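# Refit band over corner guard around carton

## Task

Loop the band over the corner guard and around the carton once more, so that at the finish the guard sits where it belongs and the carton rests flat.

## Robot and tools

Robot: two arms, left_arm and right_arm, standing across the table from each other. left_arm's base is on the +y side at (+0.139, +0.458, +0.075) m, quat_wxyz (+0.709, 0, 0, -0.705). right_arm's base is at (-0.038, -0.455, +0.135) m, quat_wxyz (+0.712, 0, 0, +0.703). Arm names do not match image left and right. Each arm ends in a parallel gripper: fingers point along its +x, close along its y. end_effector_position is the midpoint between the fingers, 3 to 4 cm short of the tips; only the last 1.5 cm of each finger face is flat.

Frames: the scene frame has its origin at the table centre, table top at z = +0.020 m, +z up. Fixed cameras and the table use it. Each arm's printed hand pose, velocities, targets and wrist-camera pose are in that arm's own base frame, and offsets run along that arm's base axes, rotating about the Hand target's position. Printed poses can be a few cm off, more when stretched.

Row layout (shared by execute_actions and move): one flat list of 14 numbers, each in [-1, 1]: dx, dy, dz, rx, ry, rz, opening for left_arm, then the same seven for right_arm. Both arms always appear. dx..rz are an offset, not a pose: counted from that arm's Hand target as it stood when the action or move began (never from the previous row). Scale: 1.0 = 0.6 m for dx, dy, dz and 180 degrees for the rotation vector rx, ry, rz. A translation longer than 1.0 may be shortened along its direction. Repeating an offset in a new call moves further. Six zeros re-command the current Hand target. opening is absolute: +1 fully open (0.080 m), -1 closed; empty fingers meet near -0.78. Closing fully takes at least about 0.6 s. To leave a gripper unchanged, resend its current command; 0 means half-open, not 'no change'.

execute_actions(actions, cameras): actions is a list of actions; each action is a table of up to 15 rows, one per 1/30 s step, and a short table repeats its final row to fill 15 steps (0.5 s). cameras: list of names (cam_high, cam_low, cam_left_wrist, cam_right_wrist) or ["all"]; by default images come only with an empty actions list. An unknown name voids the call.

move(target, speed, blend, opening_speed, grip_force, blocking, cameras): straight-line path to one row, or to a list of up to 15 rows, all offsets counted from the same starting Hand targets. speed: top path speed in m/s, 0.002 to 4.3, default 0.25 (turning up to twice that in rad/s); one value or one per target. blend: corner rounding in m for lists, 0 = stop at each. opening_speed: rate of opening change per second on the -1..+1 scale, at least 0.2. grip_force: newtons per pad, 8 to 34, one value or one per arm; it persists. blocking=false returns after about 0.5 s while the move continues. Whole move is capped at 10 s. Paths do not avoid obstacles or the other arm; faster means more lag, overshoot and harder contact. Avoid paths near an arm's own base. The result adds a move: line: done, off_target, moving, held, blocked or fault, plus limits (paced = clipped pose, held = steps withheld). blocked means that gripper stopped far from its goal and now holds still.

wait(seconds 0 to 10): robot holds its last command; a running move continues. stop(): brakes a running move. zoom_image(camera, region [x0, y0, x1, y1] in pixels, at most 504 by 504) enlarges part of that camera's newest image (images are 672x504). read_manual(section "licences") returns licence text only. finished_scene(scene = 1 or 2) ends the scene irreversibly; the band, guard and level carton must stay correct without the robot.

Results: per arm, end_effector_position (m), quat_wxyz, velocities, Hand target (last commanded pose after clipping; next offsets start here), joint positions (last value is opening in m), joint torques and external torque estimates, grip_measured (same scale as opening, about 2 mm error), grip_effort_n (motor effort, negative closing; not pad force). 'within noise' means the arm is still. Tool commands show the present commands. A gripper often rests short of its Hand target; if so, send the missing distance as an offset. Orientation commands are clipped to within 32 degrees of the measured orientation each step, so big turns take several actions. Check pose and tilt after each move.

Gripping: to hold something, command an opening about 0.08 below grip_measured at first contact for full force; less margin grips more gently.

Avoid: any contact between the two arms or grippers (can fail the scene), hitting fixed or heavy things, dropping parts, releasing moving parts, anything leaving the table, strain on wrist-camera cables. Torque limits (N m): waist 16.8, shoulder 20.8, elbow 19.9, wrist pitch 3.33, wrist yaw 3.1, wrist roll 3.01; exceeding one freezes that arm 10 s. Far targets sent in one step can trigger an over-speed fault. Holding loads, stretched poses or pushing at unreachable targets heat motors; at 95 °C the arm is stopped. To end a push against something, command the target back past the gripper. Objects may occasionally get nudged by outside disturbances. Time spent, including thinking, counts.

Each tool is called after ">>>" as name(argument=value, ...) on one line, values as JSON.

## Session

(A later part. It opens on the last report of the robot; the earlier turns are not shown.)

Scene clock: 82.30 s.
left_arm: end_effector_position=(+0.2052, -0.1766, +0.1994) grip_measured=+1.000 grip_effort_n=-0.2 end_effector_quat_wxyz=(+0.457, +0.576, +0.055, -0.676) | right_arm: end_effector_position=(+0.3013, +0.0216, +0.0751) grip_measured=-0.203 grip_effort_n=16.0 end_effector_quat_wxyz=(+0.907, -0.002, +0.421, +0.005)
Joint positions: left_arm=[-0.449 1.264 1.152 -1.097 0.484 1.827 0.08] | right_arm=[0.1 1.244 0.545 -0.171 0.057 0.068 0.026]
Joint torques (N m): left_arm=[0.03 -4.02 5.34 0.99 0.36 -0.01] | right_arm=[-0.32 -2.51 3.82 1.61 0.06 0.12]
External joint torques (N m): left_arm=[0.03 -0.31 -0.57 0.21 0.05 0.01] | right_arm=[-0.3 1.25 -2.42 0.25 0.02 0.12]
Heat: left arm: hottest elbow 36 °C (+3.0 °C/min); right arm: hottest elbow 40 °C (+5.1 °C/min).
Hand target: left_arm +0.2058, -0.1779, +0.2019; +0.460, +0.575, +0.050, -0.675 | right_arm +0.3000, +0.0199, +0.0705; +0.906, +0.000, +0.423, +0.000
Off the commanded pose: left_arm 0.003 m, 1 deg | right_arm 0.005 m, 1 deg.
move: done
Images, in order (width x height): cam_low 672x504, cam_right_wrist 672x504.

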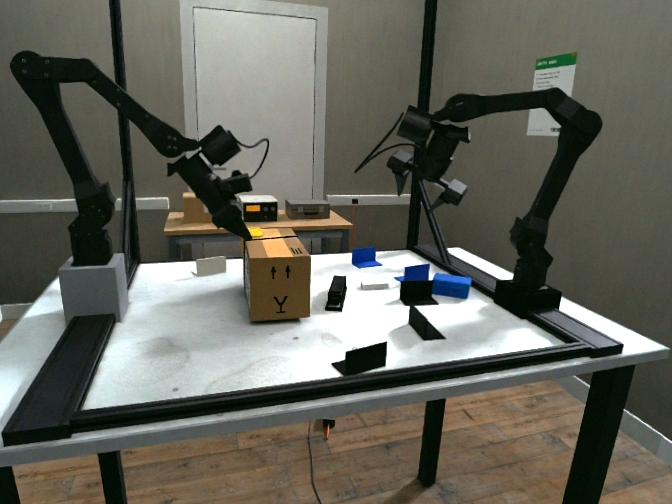

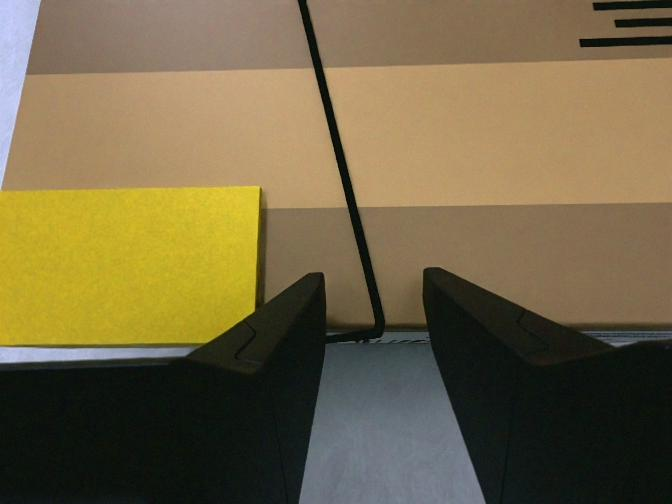

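>>> move(target=[0,0,0,0,0,0,1,0,0,-0.005,0,0,0,-1], opening_speed=0.6, speed=0.06)

>>> move(target=[0,0,0,0,0,0,1,-0.033,0,0.038,0,0,0,-1], speed=0.06, cameras=["cam_low","cam_right_wrist"])

Scene clock: 87.80 s.
left_arm: end_effector_position=(+0.2052, -0.1766, +0.1994) grip_measured=+1.000 grip_effort_n=0.2 end_effector_quat_wxyz=(+0.457, +0.576, +0.055, -0.676) | right_arm: end_effector_position=(+0.3015, +0.0214, +0.0723) grip_measured=-0.771 grip_effort_n=-32.3 end_effector_quat_wxyz=(+0.907, -0.002, +0.420, +0.005)
Joint positions: left_arm=[-0.449 1.264 1.152 -1.097 0.484 1.827 0.08] | right_arm=[0.1 1.252 0.537 -0.154 0.058 0.068 0]
Joint torques (N m): left_arm=[0.02 -4.02 5.34 0.99 0.36 -0.01] | right_arm=[-0.27 -2.55 3.76 1.61 0.05 0.13]
External joint torques (N m): left_arm=[0.01 -0.37 -0.56 0.18 0.05 0.01] | right_arm=[-0.3 1.23 -2.44 0.25 0.02 0.13]
Heat: left arm: hottest elbow 36 °C (+3.0 °C/min); right arm: hottest elbow 39 °C (+2.0 °C/min).
Hand target: left_arm +0.2058, -0.1779, +0.2019; +0.460, +0.575, +0.050, -0.675 | right_arm +0.2999, +0.0199, +0.0674; +0.906, +0.000, +0.424, +0.000
Off the commanded pose: left_arm 0.003 m, 1 deg | right_arm 0.005 m, 1 deg.
move: done

Scene clock: 88.97 s.
left_arm: end_effector_position=(+0.2052, -0.1766, +0.1994) grip_measured=+1.000 grip_effort_n=-0.2 end_effector_quat_wxyz=(+0.457, +0.576, +0.055, -0.676) | right_arm: end_effector_position=(+0.2792, +0.0205, +0.0867) grip_measured=-0.775 grip_effort_n=-16.5 end_effector_quat_wxyz=(+0.903, -0.003, +0.430, +0.006)
Joint positions: left_arm=[-0.449 1.264 1.152 -1.097 0.484 1.827 0.08] | right_arm=[0.105 1.121 0.537 -0.306 0.058 0.071 0]
Joint torques (N m): left_arm=[0.02 -4.02 5.34 0.99 0.36 -0.01] | right_arm=[0.28 -3.68 5.67 0.85 0.2 0.28]
External joint torques (N m): left_arm=[0.03 -0.3 -0.6 0.19 0.04 0.01] | right_arm=[0.28 -0.57 -0.81 -0.49 0.17 0.28]
Heat: left arm: hottest elbow 36 °C (+3.0 °C/min); right arm: hottest elbow 39 °C (+2.0 °C/min).
Hand target: left_arm +0.2058, -0.1779, +0.2019; +0.460, +0.575, +0.050, -0.675 | right_arm +0.2801, +0.0199, +0.0902; +0.906, +0.000, +0.424, +0.000
Off the commanded pose: left_arm 0.003 m, 1 deg | right_arm 0.004 m, 1 deg.
move: done
Images, in order (width x height): cam_low 672x504, cam_right_wrist 672x504.

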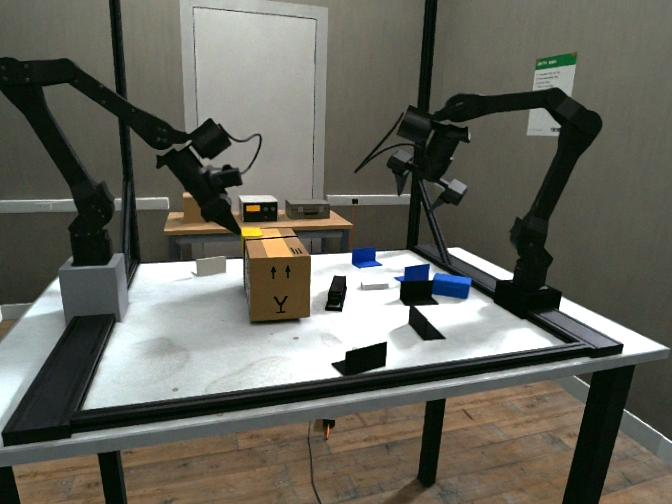

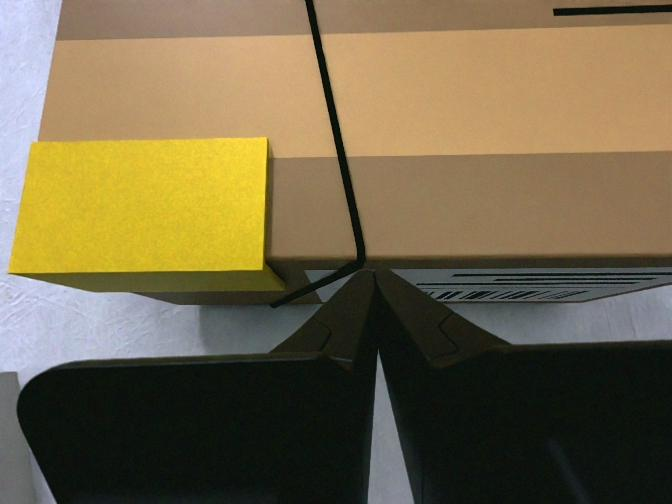

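>>> move(target=[[0,0,0,0,0,0,1,0.0,0.005,0.06,0,0.172,0,-0.2],[0,0,0,0,0,0,1,0.05,0.005,0.017,0,0.172,0,-0.2]], speed=0.1, cameras=["cam_low","cam_right_wrist"])

>>> zoom_image(camera="cam_low", region=[200, 200, 300, 275])

>>> zoom_image(camera="cam_right_wrist", region=[250, 150, 490, 330])

Scene clock: 98.63 s.
left_arm: end_effector_position=(+0.2052, -0.1766, +0.1994) grip_measured=+1.000 grip_effort_n=-0.2 end_effector_quat_wxyz=(+0.457, +0.576, +0.055, -0.676) | right_arm: end_effector_position=(+0.3047, +0.0227, +0.0994) grip_measured=-0.203 grip_effort_n=16.0 end_effector_quat_wxyz=(+0.756, -0.003, +0.654, -0.001)
Joint positions: left_arm=[-0.449 1.264 1.152 -1.097 0.484 1.827 0.08] | right_arm=[0.083 1.599 1.151 -0.979 0.017 0.079 0.026]
Joint torques (N m): left_arm=[0.02 -4.02 5.34 0.99 0.36 -0.01] | right_arm=[-0.35 -4.26 6.37 0.68 -0.22 -0.14]
External joint torques (N m): left_arm=[0.03 -0.32 -0.55 0.21 0.04 0.01] | right_arm=[-0.38 1.81 0.55 0.12 -0.24 -0.14]
Heat: left arm: hottest elbow 37 °C (+3.0 °C/min); right arm: hottest elbow 40 °C (+2.0 °C/min).
Hand target: left_arm +0.2058, -0.1779, +0.2019; +0.460, +0.575, +0.050, -0.675 | right_arm +0.3102, +0.0230, +0.1004; +0.760, +0.000, +0.650, +0.000
Off the commanded pose: left_arm 0.003 m, 1 deg | right_arm 0.006 m, 1 deg.
move: done
Images, in order (width x height): cam_low 672x504, cam_right_wrist 672x504.

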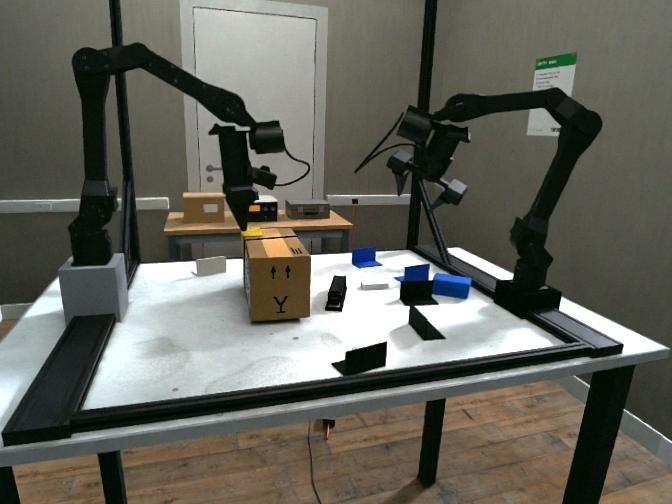

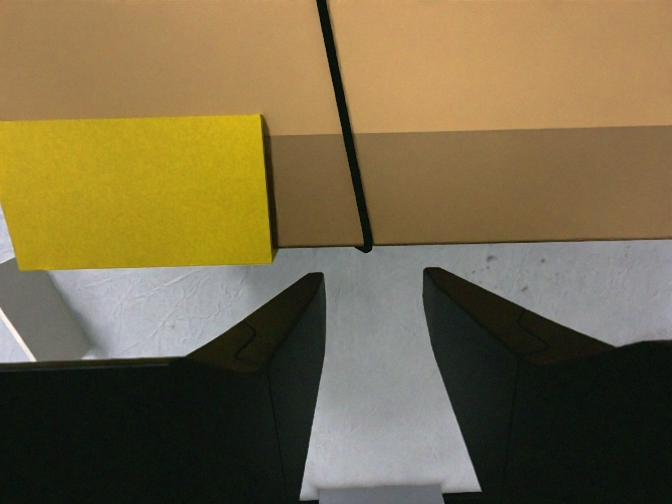

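Scaled by 5.040 from the camera's 672x504 image, which has a finer 960x720 frame.

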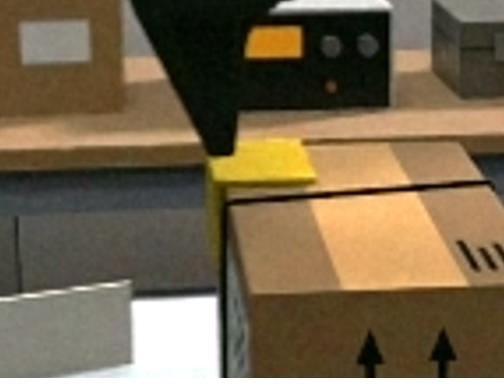

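Scaled by 2.100 from the camera's 672x504 image, which has a finer 960x720 frame.

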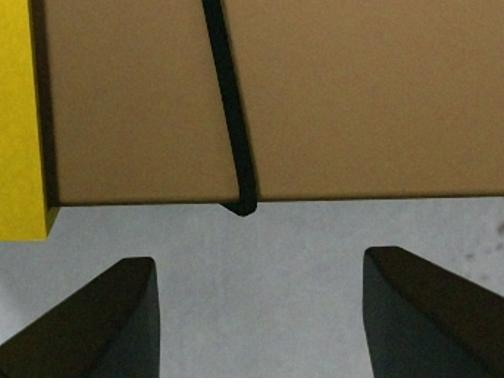

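>>> move(target=[0,0,0,0,0,0,1,0.003,0.003,-0.043,0,0,0,-0.2], speed=0.05, cameras=["cam_low","cam_right_wrist"])

>>> zoom_image(camera="cam_low", region=[200, 200, 300, 275])

>>> zoom_image(camera="cam_right_wrist", region=[250, 150, 490, 330])

Scene clock: 105.77 s.
left_arm: end_effector_position=(+0.2052, -0.1766, +0.1994) grip_measured=+1.000 grip_effort_n=-0.7 end_effector_quat_wxyz=(+0.457, +0.576, +0.055, -0.676) | right_arm: end_effector_position=(+0.3137, +0.0235, +0.0806) grip_measured=-0.203 grip_effort_n=16.0 end_effector_quat_wxyz=(+0.764, -0.002, +0.645, +0.000)
Joint positions: left_arm=[-0.449 1.264 1.152 -1.097 0.484 1.827 0.08] | right_arm=[0.083 1.632 1.105 -0.876 0.017 0.079 0.026]
Joint torques (N m): left_arm=[0.03 -4.02 5.34 0.99 0.36 -0.01] | right_arm=[0.24 -4.51 3.49 0.72 -0.17 0.1]
External joint torques (N m): left_arm=[0 -0.32 -0.58 0.19 0.05 0.01] | right_arm=[0.27 1.76 -2.29 0.11 -0.2 0.1]
Heat: left arm: hottest elbow 37 °C (+2.0 °C/min); right arm: hottest elbow 40 °C (+3.0 °C/min).
Hand target: left_arm +0.2058, -0.1779, +0.2019; +0.460, +0.575, +0.050, -0.675 | right_arm +0.3119, +0.0248, +0.0746; +0.760, +0.000, +0.650, +0.000
Off the commanded pose: left_arm 0.003 m, 1 deg | right_arm 0.006 m, 1 deg.
move: done
Images, in order (width x height): cam_low 672x504, cam_right_wrist 672x504.

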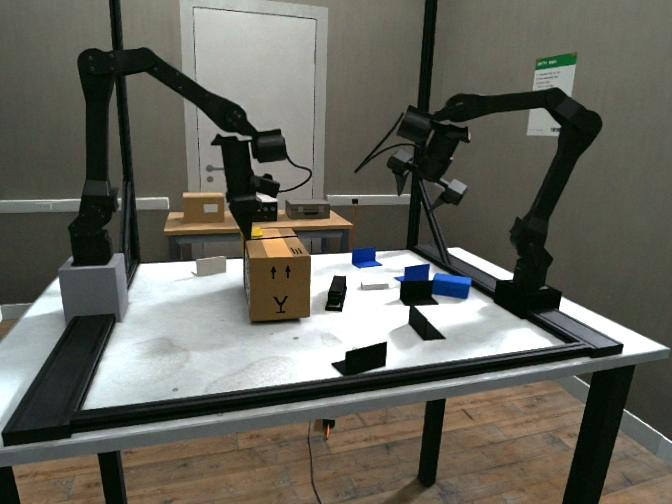

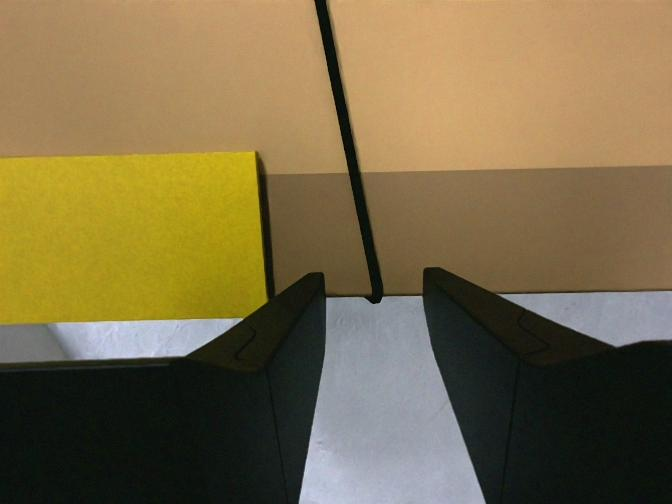

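Scaled by 5.040 from the camera's 672x504 image, which has a finer 960x720 frame.

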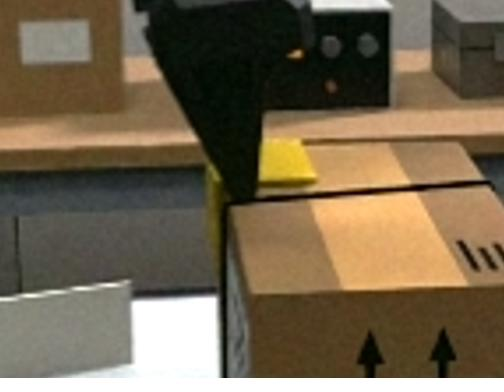

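Scaled by 2.100 from the camera's 672x504 image, which has a finer 960x720 frame.

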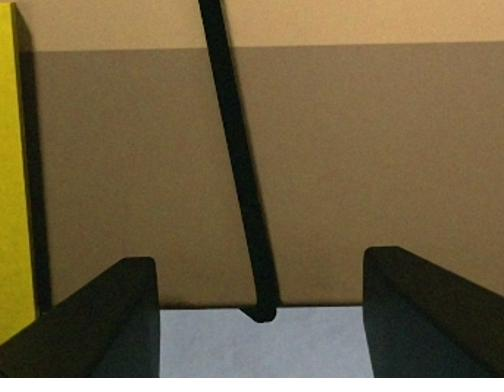

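>>> move(target=[0,0,0,0,0,0,1,0,0,-0.01,0,0,0,-0.2], speed=0.05)

>>> move(target=[0,0,0,0,0,0,1,0,0,0,0,0,0,-1], opening_speed=0.7, cameras=["cam_low","cam_right_wrist"])

>>> zoom_image(camera="cam_right_wrist", region=[250, 150, 490, 330])

Scene clock: 110.20 s.
left_arm: end_effector_position=(+0.2052, -0.1766, +0.1994) grip_measured=+1.000 grip_effort_n=0.2 end_effector_quat_wxyz=(+0.457, +0.576, +0.055, -0.676) | right_arm: end_effector_position=(+0.3137, +0.0235, +0.0757) grip_measured=-0.203 grip_effort_n=15.6 end_effector_quat_wxyz=(+0.765, -0.002, +0.645, +0.000)
Joint positions: left_arm=[-0.449 1.264 1.152 -1.097 0.484 1.827 0.08] | right_arm=[0.083 1.637 1.09 -0.855 0.017 0.079 0.026]
Joint torques (N m): left_arm=[0.03 -4.02 5.34 0.99 0.36 -0.01] | right_arm=[0.23 -4.27 3.23 0.92 -0.19 0.07]
External joint torques (N m): left_arm=[0.03 -0.3 -0.6 0.19 0.04 0.01] | right_arm=[0.22 1.98 -2.52 0.3 -0.21 0.07]
Heat: left arm: hottest elbow 37 °C (+2.0 °C/min); right arm: hottest elbow 39 °C (+2.0 °C/min).
Hand target: left_arm +0.2058, -0.1779, +0.2019; +0.460, +0.575, +0.050, -0.675 | right_arm +0.3120, +0.0248, +0.0688; +0.760, +0.000, +0.650, +0.000
Off the commanded pose: left_arm 0.003 m, 1 deg | right_arm 0.007 m, 1 deg.
move: done

Scene clock: 111.87 s.
left_arm: end_effector_position=(+0.2052, -0.1766, +0.1994) grip_measured=+1.000 grip_effort_n=0.2 end_effector_quat_wxyz=(+0.457, +0.576, +0.055, -0.676) | right_arm: end_effector_position=(+0.3144, +0.0258, +0.0758) grip_measured=-0.769 grip_effort_n=-40.7 end_effector_quat_wxyz=(+0.766, -0.001, +0.643, +0.004)
Joint positions: left_arm=[-0.449 1.264 1.152 -1.097 0.484 1.827 0.08] | right_arm=[0.086 1.637 1.09 -0.85 0.009 0.079 0]
Joint torques (N m): left_arm=[0.02 -4.02 5.34 0.99 0.36 -0.01] | right_arm=[-0.15 -4.33 3.24 0.66 0 0.09]
External joint torques (N m): left_arm=[0 -0.3 -0.53 0.22 0.05 0.01] | right_arm=[-0.15 1.96 -2.52 0.04 -0.02 0.09]
Heat: left arm: hottest elbow 37 °C (+2.0 °C/min); right arm: hottest elbow 39 °C (+2.0 °C/min).
Hand target: left_arm +0.2058, -0.1779, +0.2019; +0.460, +0.575, +0.050, -0.675 | right_arm +0.3120, +0.0248, +0.0687; +0.760, +0.000, +0.650, +0.000
Off the commanded pose: left_arm 0.003 m, 1 deg | right_arm 0.007 m, 1 deg.
move: done
Images, in order (width x height): cam_low 672x504, cam_right_wrist 672x504.

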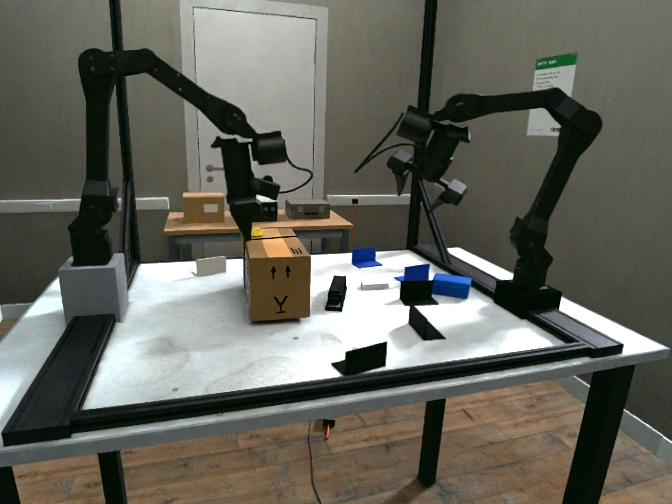

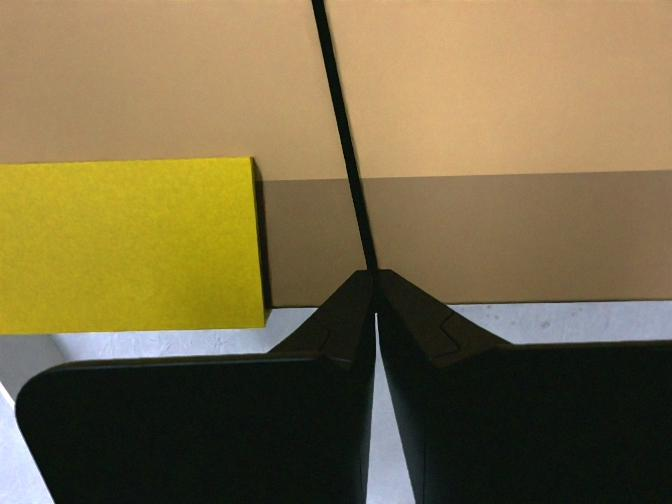

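Scaled by 2.100 from the camera's 672x504 image, which has a finer 960x720 frame.

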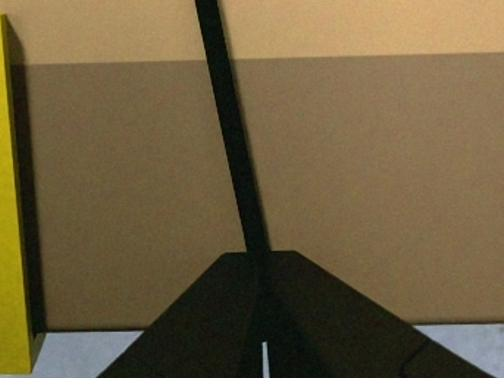

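>>> move(target=[0,0,0,0,0,0,1,-0.005,0,0.045,0,0,0,-1], speed=0.05, cameras=["cam_low","cam_right_wrist"])

>>> zoom_image(camera="cam_low", region=[200, 200, 300, 275])

Scene clock: 115.77 s.
left_arm: end_effector_position=(+0.2052, -0.1766, +0.1994) grip_measured=+1.000 grip_effort_n=-0.2 end_effector_quat_wxyz=(+0.457, +0.576, +0.055, -0.676) | right_arm: end_effector_position=(+0.3048, +0.0245, +0.0888) grip_measured=-0.775 grip_effort_n=-16.5 end_effector_quat_wxyz=(+0.752, -0.005, +0.660, +0.001)
Joint positions: left_arm=[-0.449 1.264 1.152 -1.097 0.484 1.827 0.08] | right_arm=[0.089 1.62 1.132 -0.953 0.017 0.079 0]
Joint torques (N m): left_arm=[0.03 -4.01 5.34 0.99 0.36 -0.01] | right_arm=[-0.21 -6.72 6.29 0.2 0.03 0.11]
External joint torques (N m): left_arm=[0.06 -0.34 -0.53 0.21 0.05 0.01] | right_arm=[-0.21 -0.52 0.49 -0.35 0 0.11]
Heat: left arm: hottest elbow 37 °C (+2.0 °C/min); right arm: hottest elbow 38 °C (+1.0 °C/min).
Hand target: left_arm +0.2058, -0.1779, +0.2019; +0.460, +0.575, +0.050, -0.675 | right_arm +0.3090, +0.0248, +0.0957; +0.760, +0.000, +0.650, +0.000
Off the commanded pose: left_arm 0.003 m, 1 deg | right_arm 0.008 m, 2 deg.
move: done
Images, in order (width x height): cam_low 672x504, cam_right_wrist 672x504.

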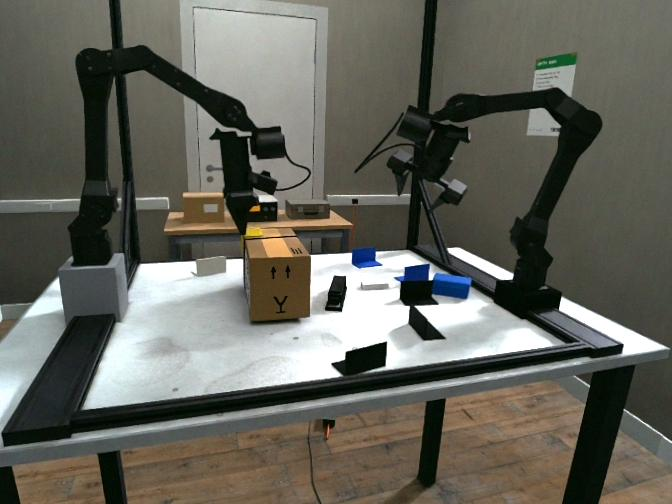

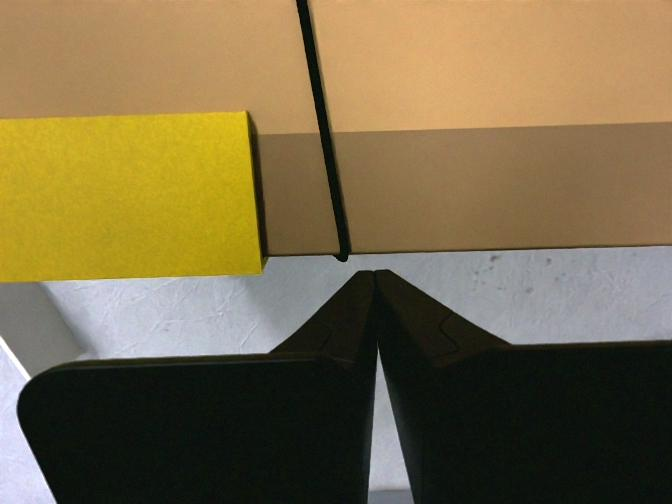

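Scaled by 5.040 from the camera's 672x504 image, which has a finer 960x720 frame.

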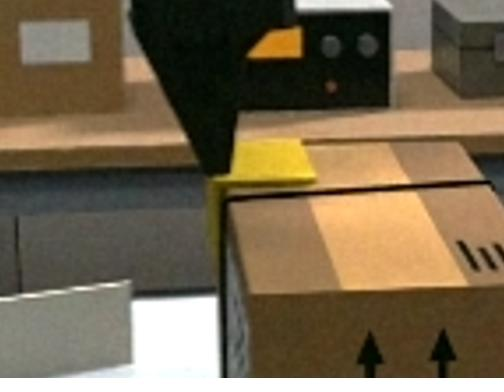

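>>> move(target=[[0,0,0,0,0,0,1,-0.027,0.013,-0.005,0,-0.117,0,-0.45],[0,0,0,0,0,0,1,-0.014,0.013,-0.035,0,-0.117,0,-0.45]], speed=0.06, cameras=["cam_low","cam_right_wrist"])

>>> zoom_image(camera="cam_low", region=[200, 200, 300, 275])

>>> zoom_image(camera="cam_right_wrist", region=[250, 150, 490, 330])

Scene clock: 130.57 s.
left_arm: end_effector_position=(+0.2052, -0.1766, +0.1994) grip_measured=+1.000 grip_effort_n=-0.2 end_effector_quat_wxyz=(+0.457, +0.576, +0.055, -0.676) | right_arm: end_effector_position=(+0.3017, +0.0344, +0.0797) grip_measured=-0.453 grip_effort_n=16.0 end_effector_quat_wxyz=(+0.868, -0.001, +0.497, +0.006)
Joint positions: left_arm=[-0.449 1.264 1.152 -1.097 0.484 1.827 0.08] | right_arm=[0.145 1.338 0.723 -0.428 0.063 0.117 0.015]
Joint torques (N m): left_arm=[0.03 -4.01 5.34 0.99 0.36 -0.01] | right_arm=[-0.17 -3.03 3.79 1.36 0.12 0.14]
External joint torques (N m): left_arm=[0.04 -0.27 -0.59 0.2 0.04 0.01] | right_arm=[-0.17 1.41 -2.46 0.2 0.08 0.14]
Motor temperatures (°C): left_arm=[29 32 37 33 31 31] | right_arm=[27 36 38 33 34 30]
Heat: left arm: hottest elbow 37 °C (+1.0 °C/min); right arm: hottest elbow 38 °C (-1.0 °C/min).
Hand target: left_arm +0.2058, -0.1779, +0.2019; +0.460, +0.575, +0.050, -0.675 | right_arm +0.3006, +0.0325, +0.0747; +0.866, +0.000, +0.500, +0.000
Off the commanded pose: left_arm 0.003 m, 1 deg | right_arm 0.005 m, 1 deg.
move: done
Images, in order (width x height): cam_low 672x504, cam_right_wrist 672x504.

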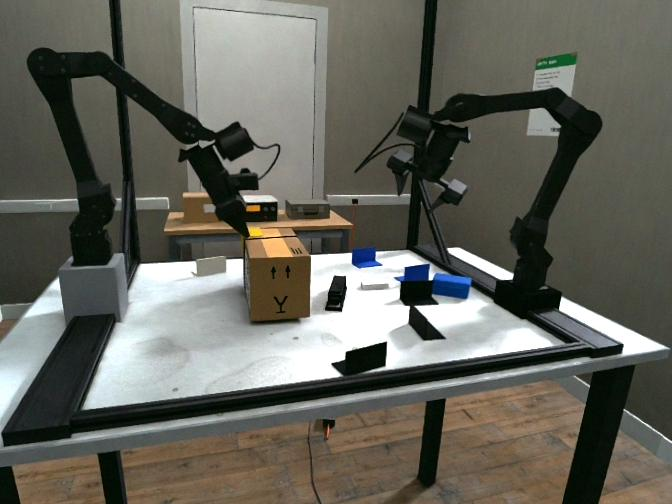

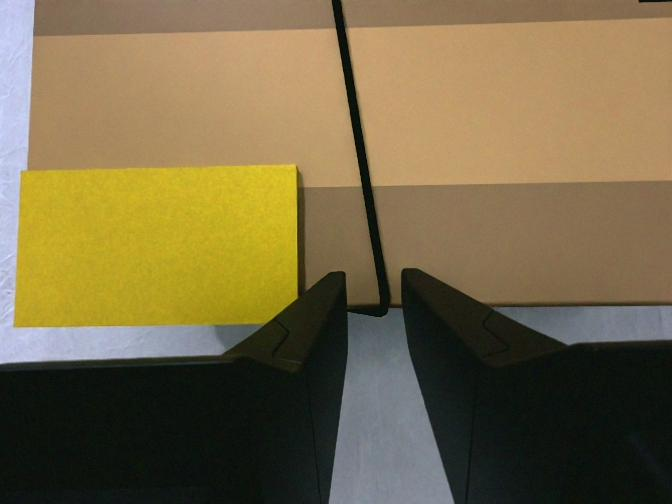

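Scaled by 5.040 from the camera's 672x504 image, which has a finer 960x720 frame.

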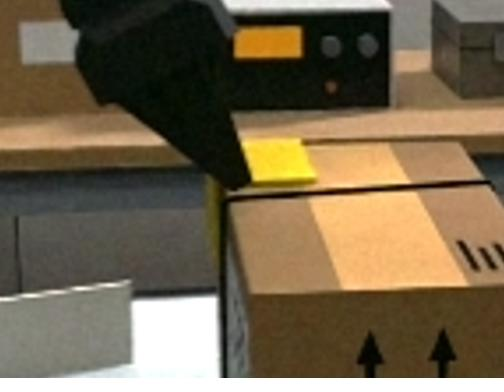

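Scaled by 2.100 from the camera's 672x504 image, which has a finer 960x720 frame.

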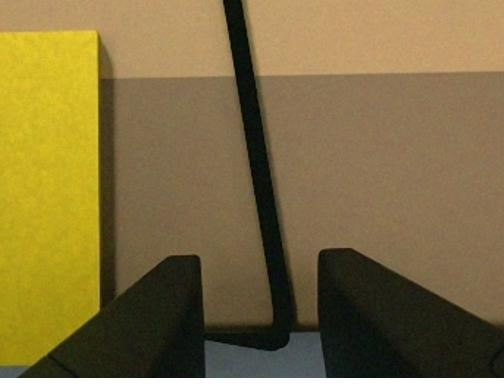

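>>> move(target=[0,0,0,0,0,0,1,-0.006,0,-0.018,0,0,0,-0.45], speed=0.05, cameras=["cam_low","cam_right_wrist"])

>>> zoom_image(camera="cam_low", region=[220, 215, 270, 253])

>>> zoom_image(camera="cam_right_wrist", region=[250, 150, 490, 330])

Scene clock: 134.77 s.
left_arm: end_effector_position=(+0.2052, -0.1766, +0.1994) grip_measured=+1.000 grip_effort_n=-0.7 end_effector_quat_wxyz=(+0.457, +0.576, +0.055, -0.676) | right_arm: end_effector_position=(+0.2994, +0.0322, +0.0712) grip_measured=-0.453 grip_effort_n=15.6 end_effector_quat_wxyz=(+0.869, -0.004, +0.495, +0.001)
Joint positions: left_arm=[-0.449 1.264 1.152 -1.097 0.484 1.827 0.08] | right_arm=[0.145 1.34 0.686 -0.386 0.075 0.117 0.015]
Joint torques (N m): left_arm=[0.02 -4.01 5.34 0.99 0.36 -0.01] | right_arm=[0.08 -2.73 3.1 1.68 0.14 0.21]
External joint torques (N m): left_arm=[0 -0.32 -0.6 0.18 0.06 0.01] | right_arm=[0.09 1.64 -3.04 0.52 0.08 0.21]
Heat: left arm: hottest elbow 37 °C (+1.0 °C/min); right arm: hottest elbow 38 °C (-2.0 °C/min).
Hand target: left_arm +0.2058, -0.1779, +0.2019; +0.460, +0.575, +0.050, -0.675 | right_arm +0.2969, +0.0325, +0.0639; +0.866, +0.000, +0.500, +0.000
Off the commanded pose: left_arm 0.003 m, 1 deg | right_arm 0.008 m, 1 deg.
move: done
Images, in order (width x height): cam_low 672x504, cam_right_wrist 672x504.

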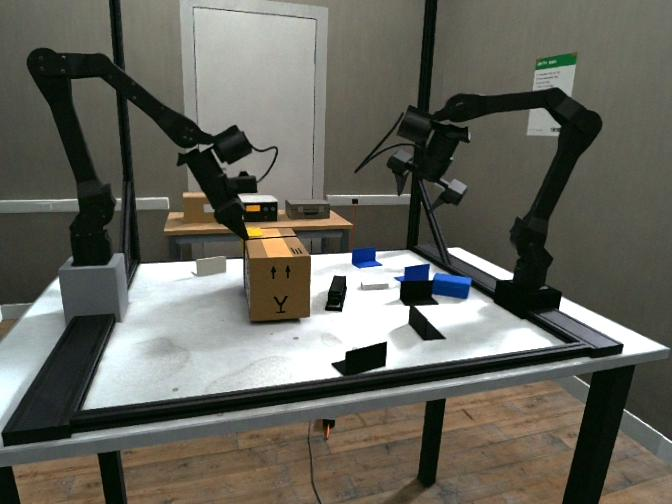

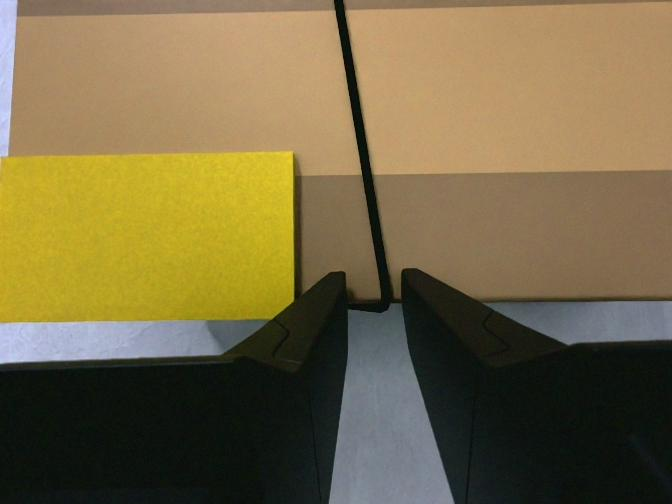

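Scaled by 10.080 from the camera's 672x504 image, which has a finer 960x720 frame.

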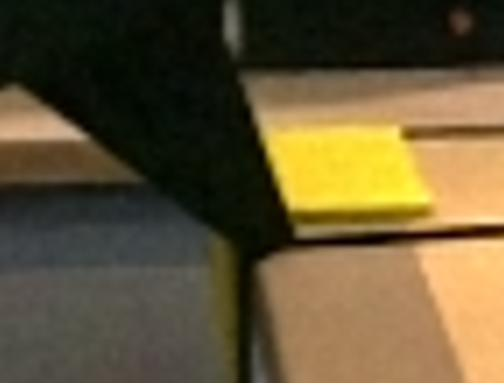

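Scaled by 2.100 from the camera's 672x504 image, which has a finer 960x720 frame.

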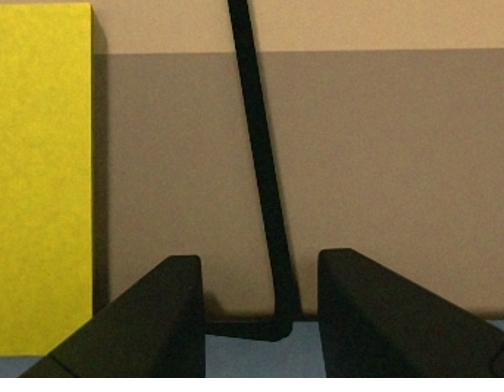

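>>> move(target=[0,0,0,0,0,0,1,-0.003,0,-0.005,0,0,0,-1], opening_speed=0.7, speed=0.05)

>>> move(target=[0,0,0,0,0,0,1,-0.004,0,0.018,0,0,0,-1], speed=0.03, cameras=["cam_low","cam_right_wrist"])

>>> zoom_image(camera="cam_low", region=[220, 215, 270, 253])

>>> zoom_image(camera="cam_right_wrist", region=[250, 150, 490, 330])

Scene clock: 140.30 s.
left_arm: end_effector_position=(+0.2052, -0.1766, +0.1994) grip_measured=+1.000 grip_effort_n=0.2 end_effector_quat_wxyz=(+0.457, +0.576, +0.055, -0.676) | right_arm: end_effector_position=(+0.2996, +0.0318, +0.0707) grip_measured=-0.770 grip_effort_n=-39.8 end_effector_quat_wxyz=(+0.871, -0.004, +0.490, +0.000)
Joint positions: left_arm=[-0.449 1.264 1.152 -1.097 0.484 1.827 0.08] | right_arm=[0.145 1.336 0.676 -0.37 0.078 0.117 0]
Joint torques (N m): left_arm=[0.02 -4.01 5.34 0.99 0.36 -0.01] | right_arm=[0.04 -2.41 2.57 1.56 0.04 0.24]
External joint torques (N m): left_arm=[0.02 -0.31 -0.57 0.2 0.05 0.01] | right_arm=[0.04 1.89 -3.52 0.4 -0.01 0.23]
Heat: left arm: hottest elbow 38 °C (+2.0 °C/min); right arm: hottest elbow 37 °C (-4.0 °C/min).
Hand target: left_arm +0.2058, -0.1779, +0.2019; +0.460, +0.575, +0.050, -0.675 | right_arm +0.2952, +0.0325, +0.0609; +0.866, +0.000, +0.500, +0.000
Off the commanded pose: left_arm 0.003 m, 1 deg | right_arm 0.011 m, 1 deg.
move: off_target (right_arm)

Scene clock: 141.30 s.
left_arm: end_effector_position=(+0.2052, -0.1766, +0.1994) grip_measured=+1.000 grip_effort_n=-0.2 end_effector_quat_wxyz=(+0.457, +0.576, +0.055, -0.676) | right_arm: end_effector_position=(+0.2946, +0.0327, +0.0711) grip_measured=-0.771 grip_effort_n=-33.3 end_effector_quat_wxyz=(+0.867, -0.002, +0.498, +0.004)
Joint positions: left_arm=[-0.449 1.264 1.152 -1.097 0.484 1.827 0.08] | right_arm=[0.145 1.325 0.678 -0.401 0.068 0.117 0]
Joint torques (N m): left_arm=[0.03 -4.01 5.34 0.99 0.36 -0.01] | right_arm=[0.26 -4.37 5.07 -0.08 0.04 0.28]
External joint torques (N m): left_arm=[0.01 -0.32 -0.58 0.19 0.05 0.01] | right_arm=[0.26 -0.1 -1.11 -1.24 -0.01 0.28]
Heat: left arm: hottest elbow 38 °C (+2.0 °C/min); right arm: hottest elbow 37 °C (-4.0 °C/min).
Hand target: left_arm +0.2058, -0.1779, +0.2019; +0.460, +0.575, +0.050, -0.675 | right_arm +0.2927, +0.0325, +0.0716; +0.866, +0.000, +0.500, +0.000
Off the commanded pose: left_arm 0.003 m, 1 deg | right_arm 0.002 m, 1 deg.
move: done
Images, in order (width x height): cam_low 672x504, cam_right_wrist 672x504.

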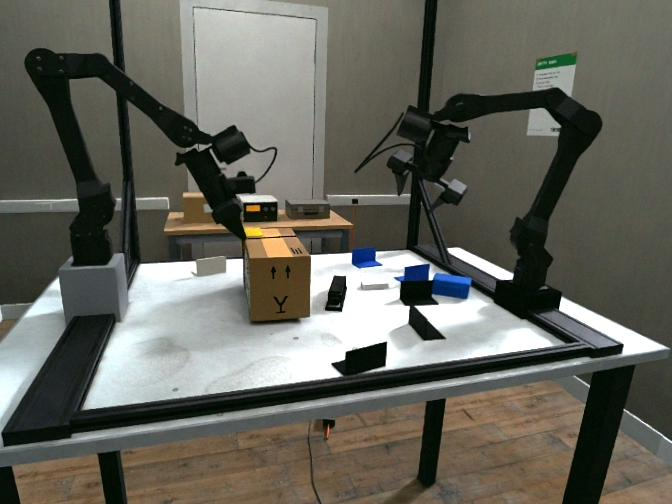

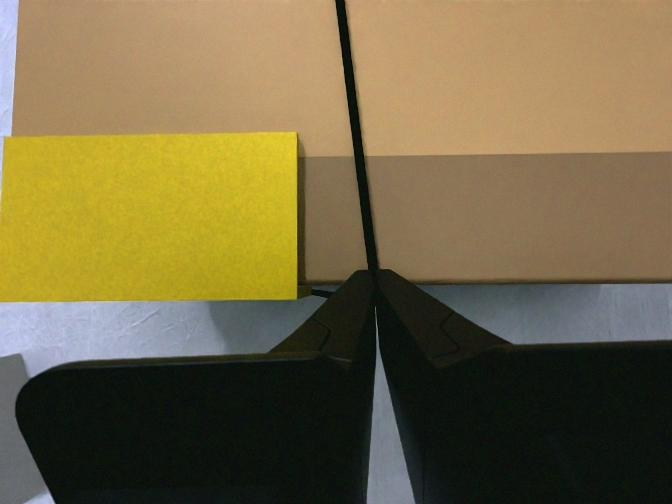

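Scaled by 10.080 from the camera's 672x504 image, which has a finer 960x720 frame.

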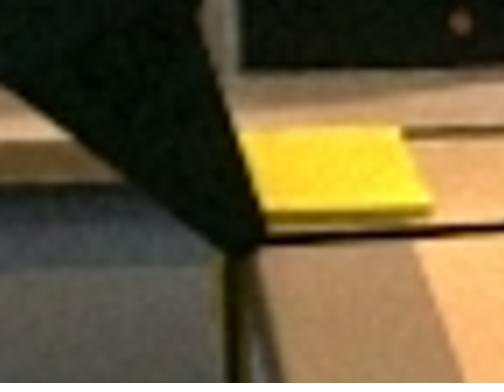

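Scaled by 2.100 from the camera's 672x504 image, which has a finer 960x720 frame.

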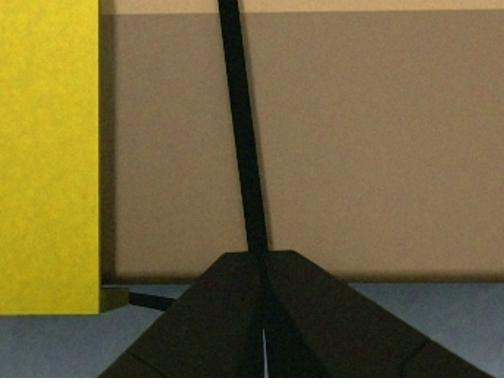

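>>> move(target=[0,0,0,0,0,0,1,-0.008,0,0.015,0,0,0,-1], speed=0.02, cameras=["cam_low","cam_right_wrist"])

>>> zoom_image(camera="cam_low", region=[220, 215, 270, 253])

>>> zoom_image(camera="cam_right_wrist", region=[250, 150, 490, 330])

Scene clock: 146.47 s.
left_arm: end_effector_position=(+0.2052, -0.1766, +0.1994) grip_measured=+1.000 grip_effort_n=-0.2 end_effector_quat_wxyz=(+0.457, +0.576, +0.055, -0.676) | right_arm: end_effector_position=(+0.2843, +0.0322, +0.0738) grip_measured=-0.775 grip_effort_n=-16.5 end_effector_quat_wxyz=(+0.860, -0.004, +0.510, +0.004)
Joint positions: left_arm=[-0.449 1.264 1.152 -1.097 0.484 1.827 0.08] | right_arm=[0.148 1.292 0.679 -0.462 0.068 0.12 0]
Joint torques (N m): left_arm=[0.03 -4.02 5.34 0.99 0.35 -0.01] | right_arm=[0.25 -4.59 6.41 0.66 0.11 0.28]
External joint torques (N m): left_arm=[0.03 -0.25 -0.6 0.2 0.04 0.01] | right_arm=[0.27 -0.53 0.25 -0.45 0.06 0.28]
Heat: left arm: hottest elbow 38 °C (+2.0 °C/min); right arm: hottest elbow 37 °C (-3.0 °C/min).
Hand target: left_arm +0.2058, -0.1779, +0.2019; +0.460, +0.575, +0.050, -0.675 | right_arm +0.2880, +0.0326, +0.0807; +0.866, +0.000, +0.500, +0.000
Off the commanded pose: left_arm 0.003 m, 1 deg | right_arm 0.008 m, 1 deg.
move: done
Images, in order (width x height): cam_low 672x504, cam_right_wrist 672x504.

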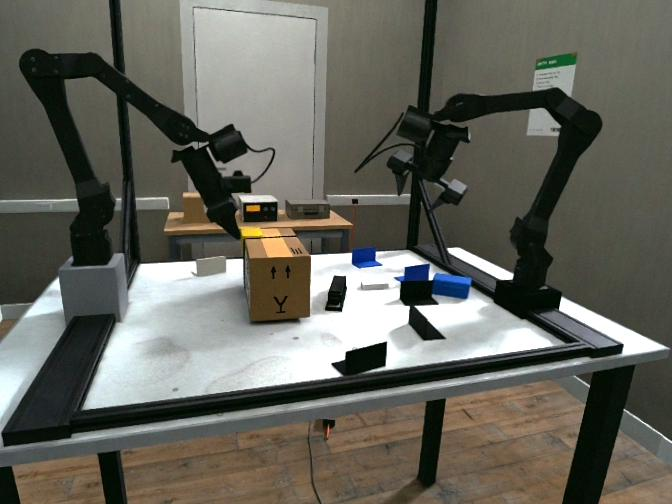

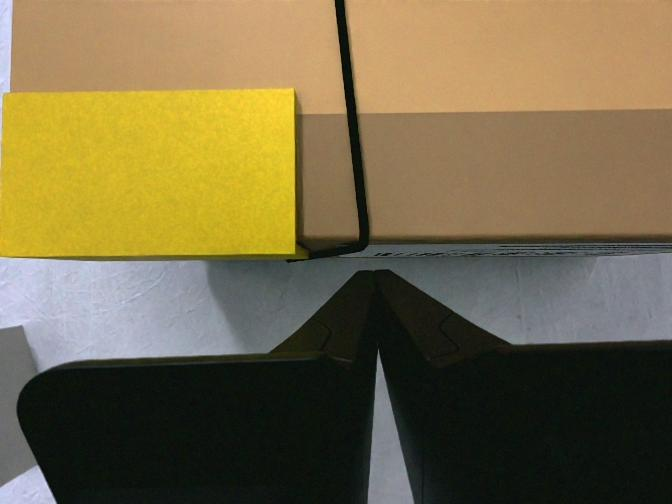

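Scaled by 10.080 from the camera's 672x504 image, which has a finer 960x720 frame.

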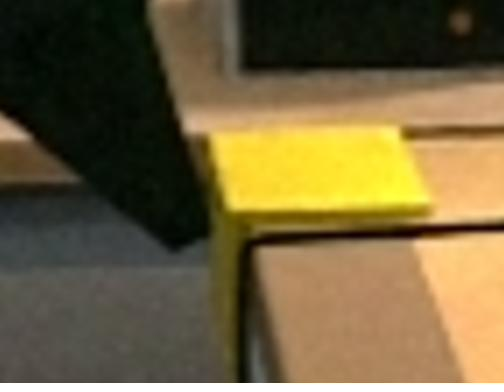

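Scaled by 2.100 from the camera's 672x504 image, which has a finer 960x720 frame.

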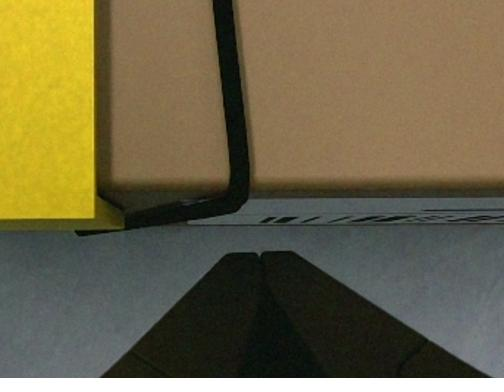

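>>> move(target=[[0,0,0,0,0,0,1,0.0,0.006,0.005,0,0,0,-0.5],[0,0,0,0,0,0,1,0.013,0.006,-0.034,0,-0.03,0,-0.5]], speed=0.06, cameras=["cam_low","cam_right_wrist"])

>>> zoom_image(camera="cam_low", region=[220, 215, 270, 253])

>>> zoom_image(camera="cam_right_wrist", region=[250, 150, 490, 330])

Scene clock: 157.23 s.
left_arm: end_effector_position=(+0.2052, -0.1766, +0.1994) grip_measured=+1.000 grip_effort_n=-0.2 end_effector_quat_wxyz=(+0.457, +0.576, +0.055, -0.676) | right_arm: end_effector_position=(+0.2947, +0.0343, +0.0673) grip_measured=-0.503 grip_effort_n=14.2 end_effector_quat_wxyz=(+0.889, -0.003, +0.457, -0.002)
Joint positions: left_arm=[-0.449 1.264 1.152 -1.097 0.484 1.827 0.08] | right_arm=[0.169 1.283 0.585 -0.26 0.104 0.134 0.012]
Joint torques (N m): left_arm=[0.02 -4.01 5.34 0.99 0.36 -0.01] | right_arm=[0.21 -1.18 3.49 2.94 0.02 0.08]
External joint torques (N m): left_arm=[0.04 -0.33 -0.57 0.2 0.05 0.01] | right_arm=[0.21 2.8 -2.7 1.66 -0.05 0.07]
Heat: left arm: hottest elbow 38 °C (+1.0 °C/min); right arm: hottest elbow 38 °C (-1.0 °C/min).
Hand target: left_arm +0.2058, -0.1779, +0.2019; +0.460, +0.575, +0.050, -0.675 | right_arm +0.2958, +0.0362, +0.0603; +0.889, +0.000, +0.459, +0.000
Off the commanded pose: left_arm 0.003 m, 1 deg | right_arm 0.007 m, 1 deg.
move: done
Images, in order (width x height): cam_low 672x504, cam_right_wrist 672x504.

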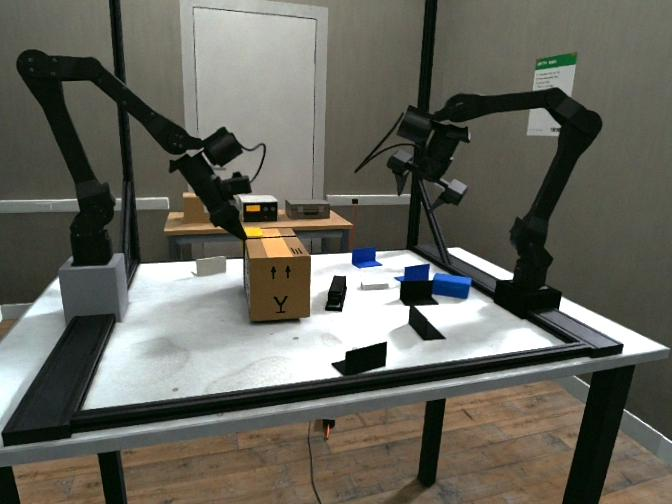

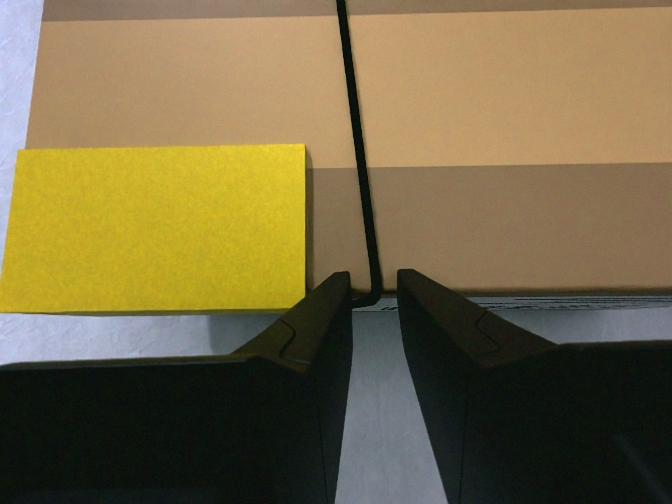

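Scaled by 10.080 from the camera's 672x504 image, which has a finer 960x720 frame.

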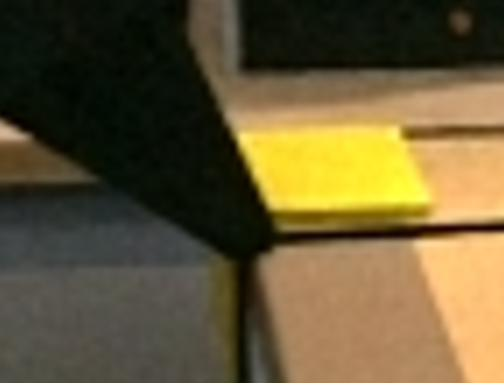

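Scaled by 2.100 from the camera's 672x504 image, which has a finer 960x720 frame.

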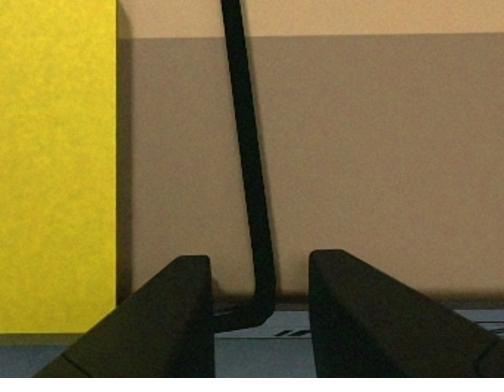

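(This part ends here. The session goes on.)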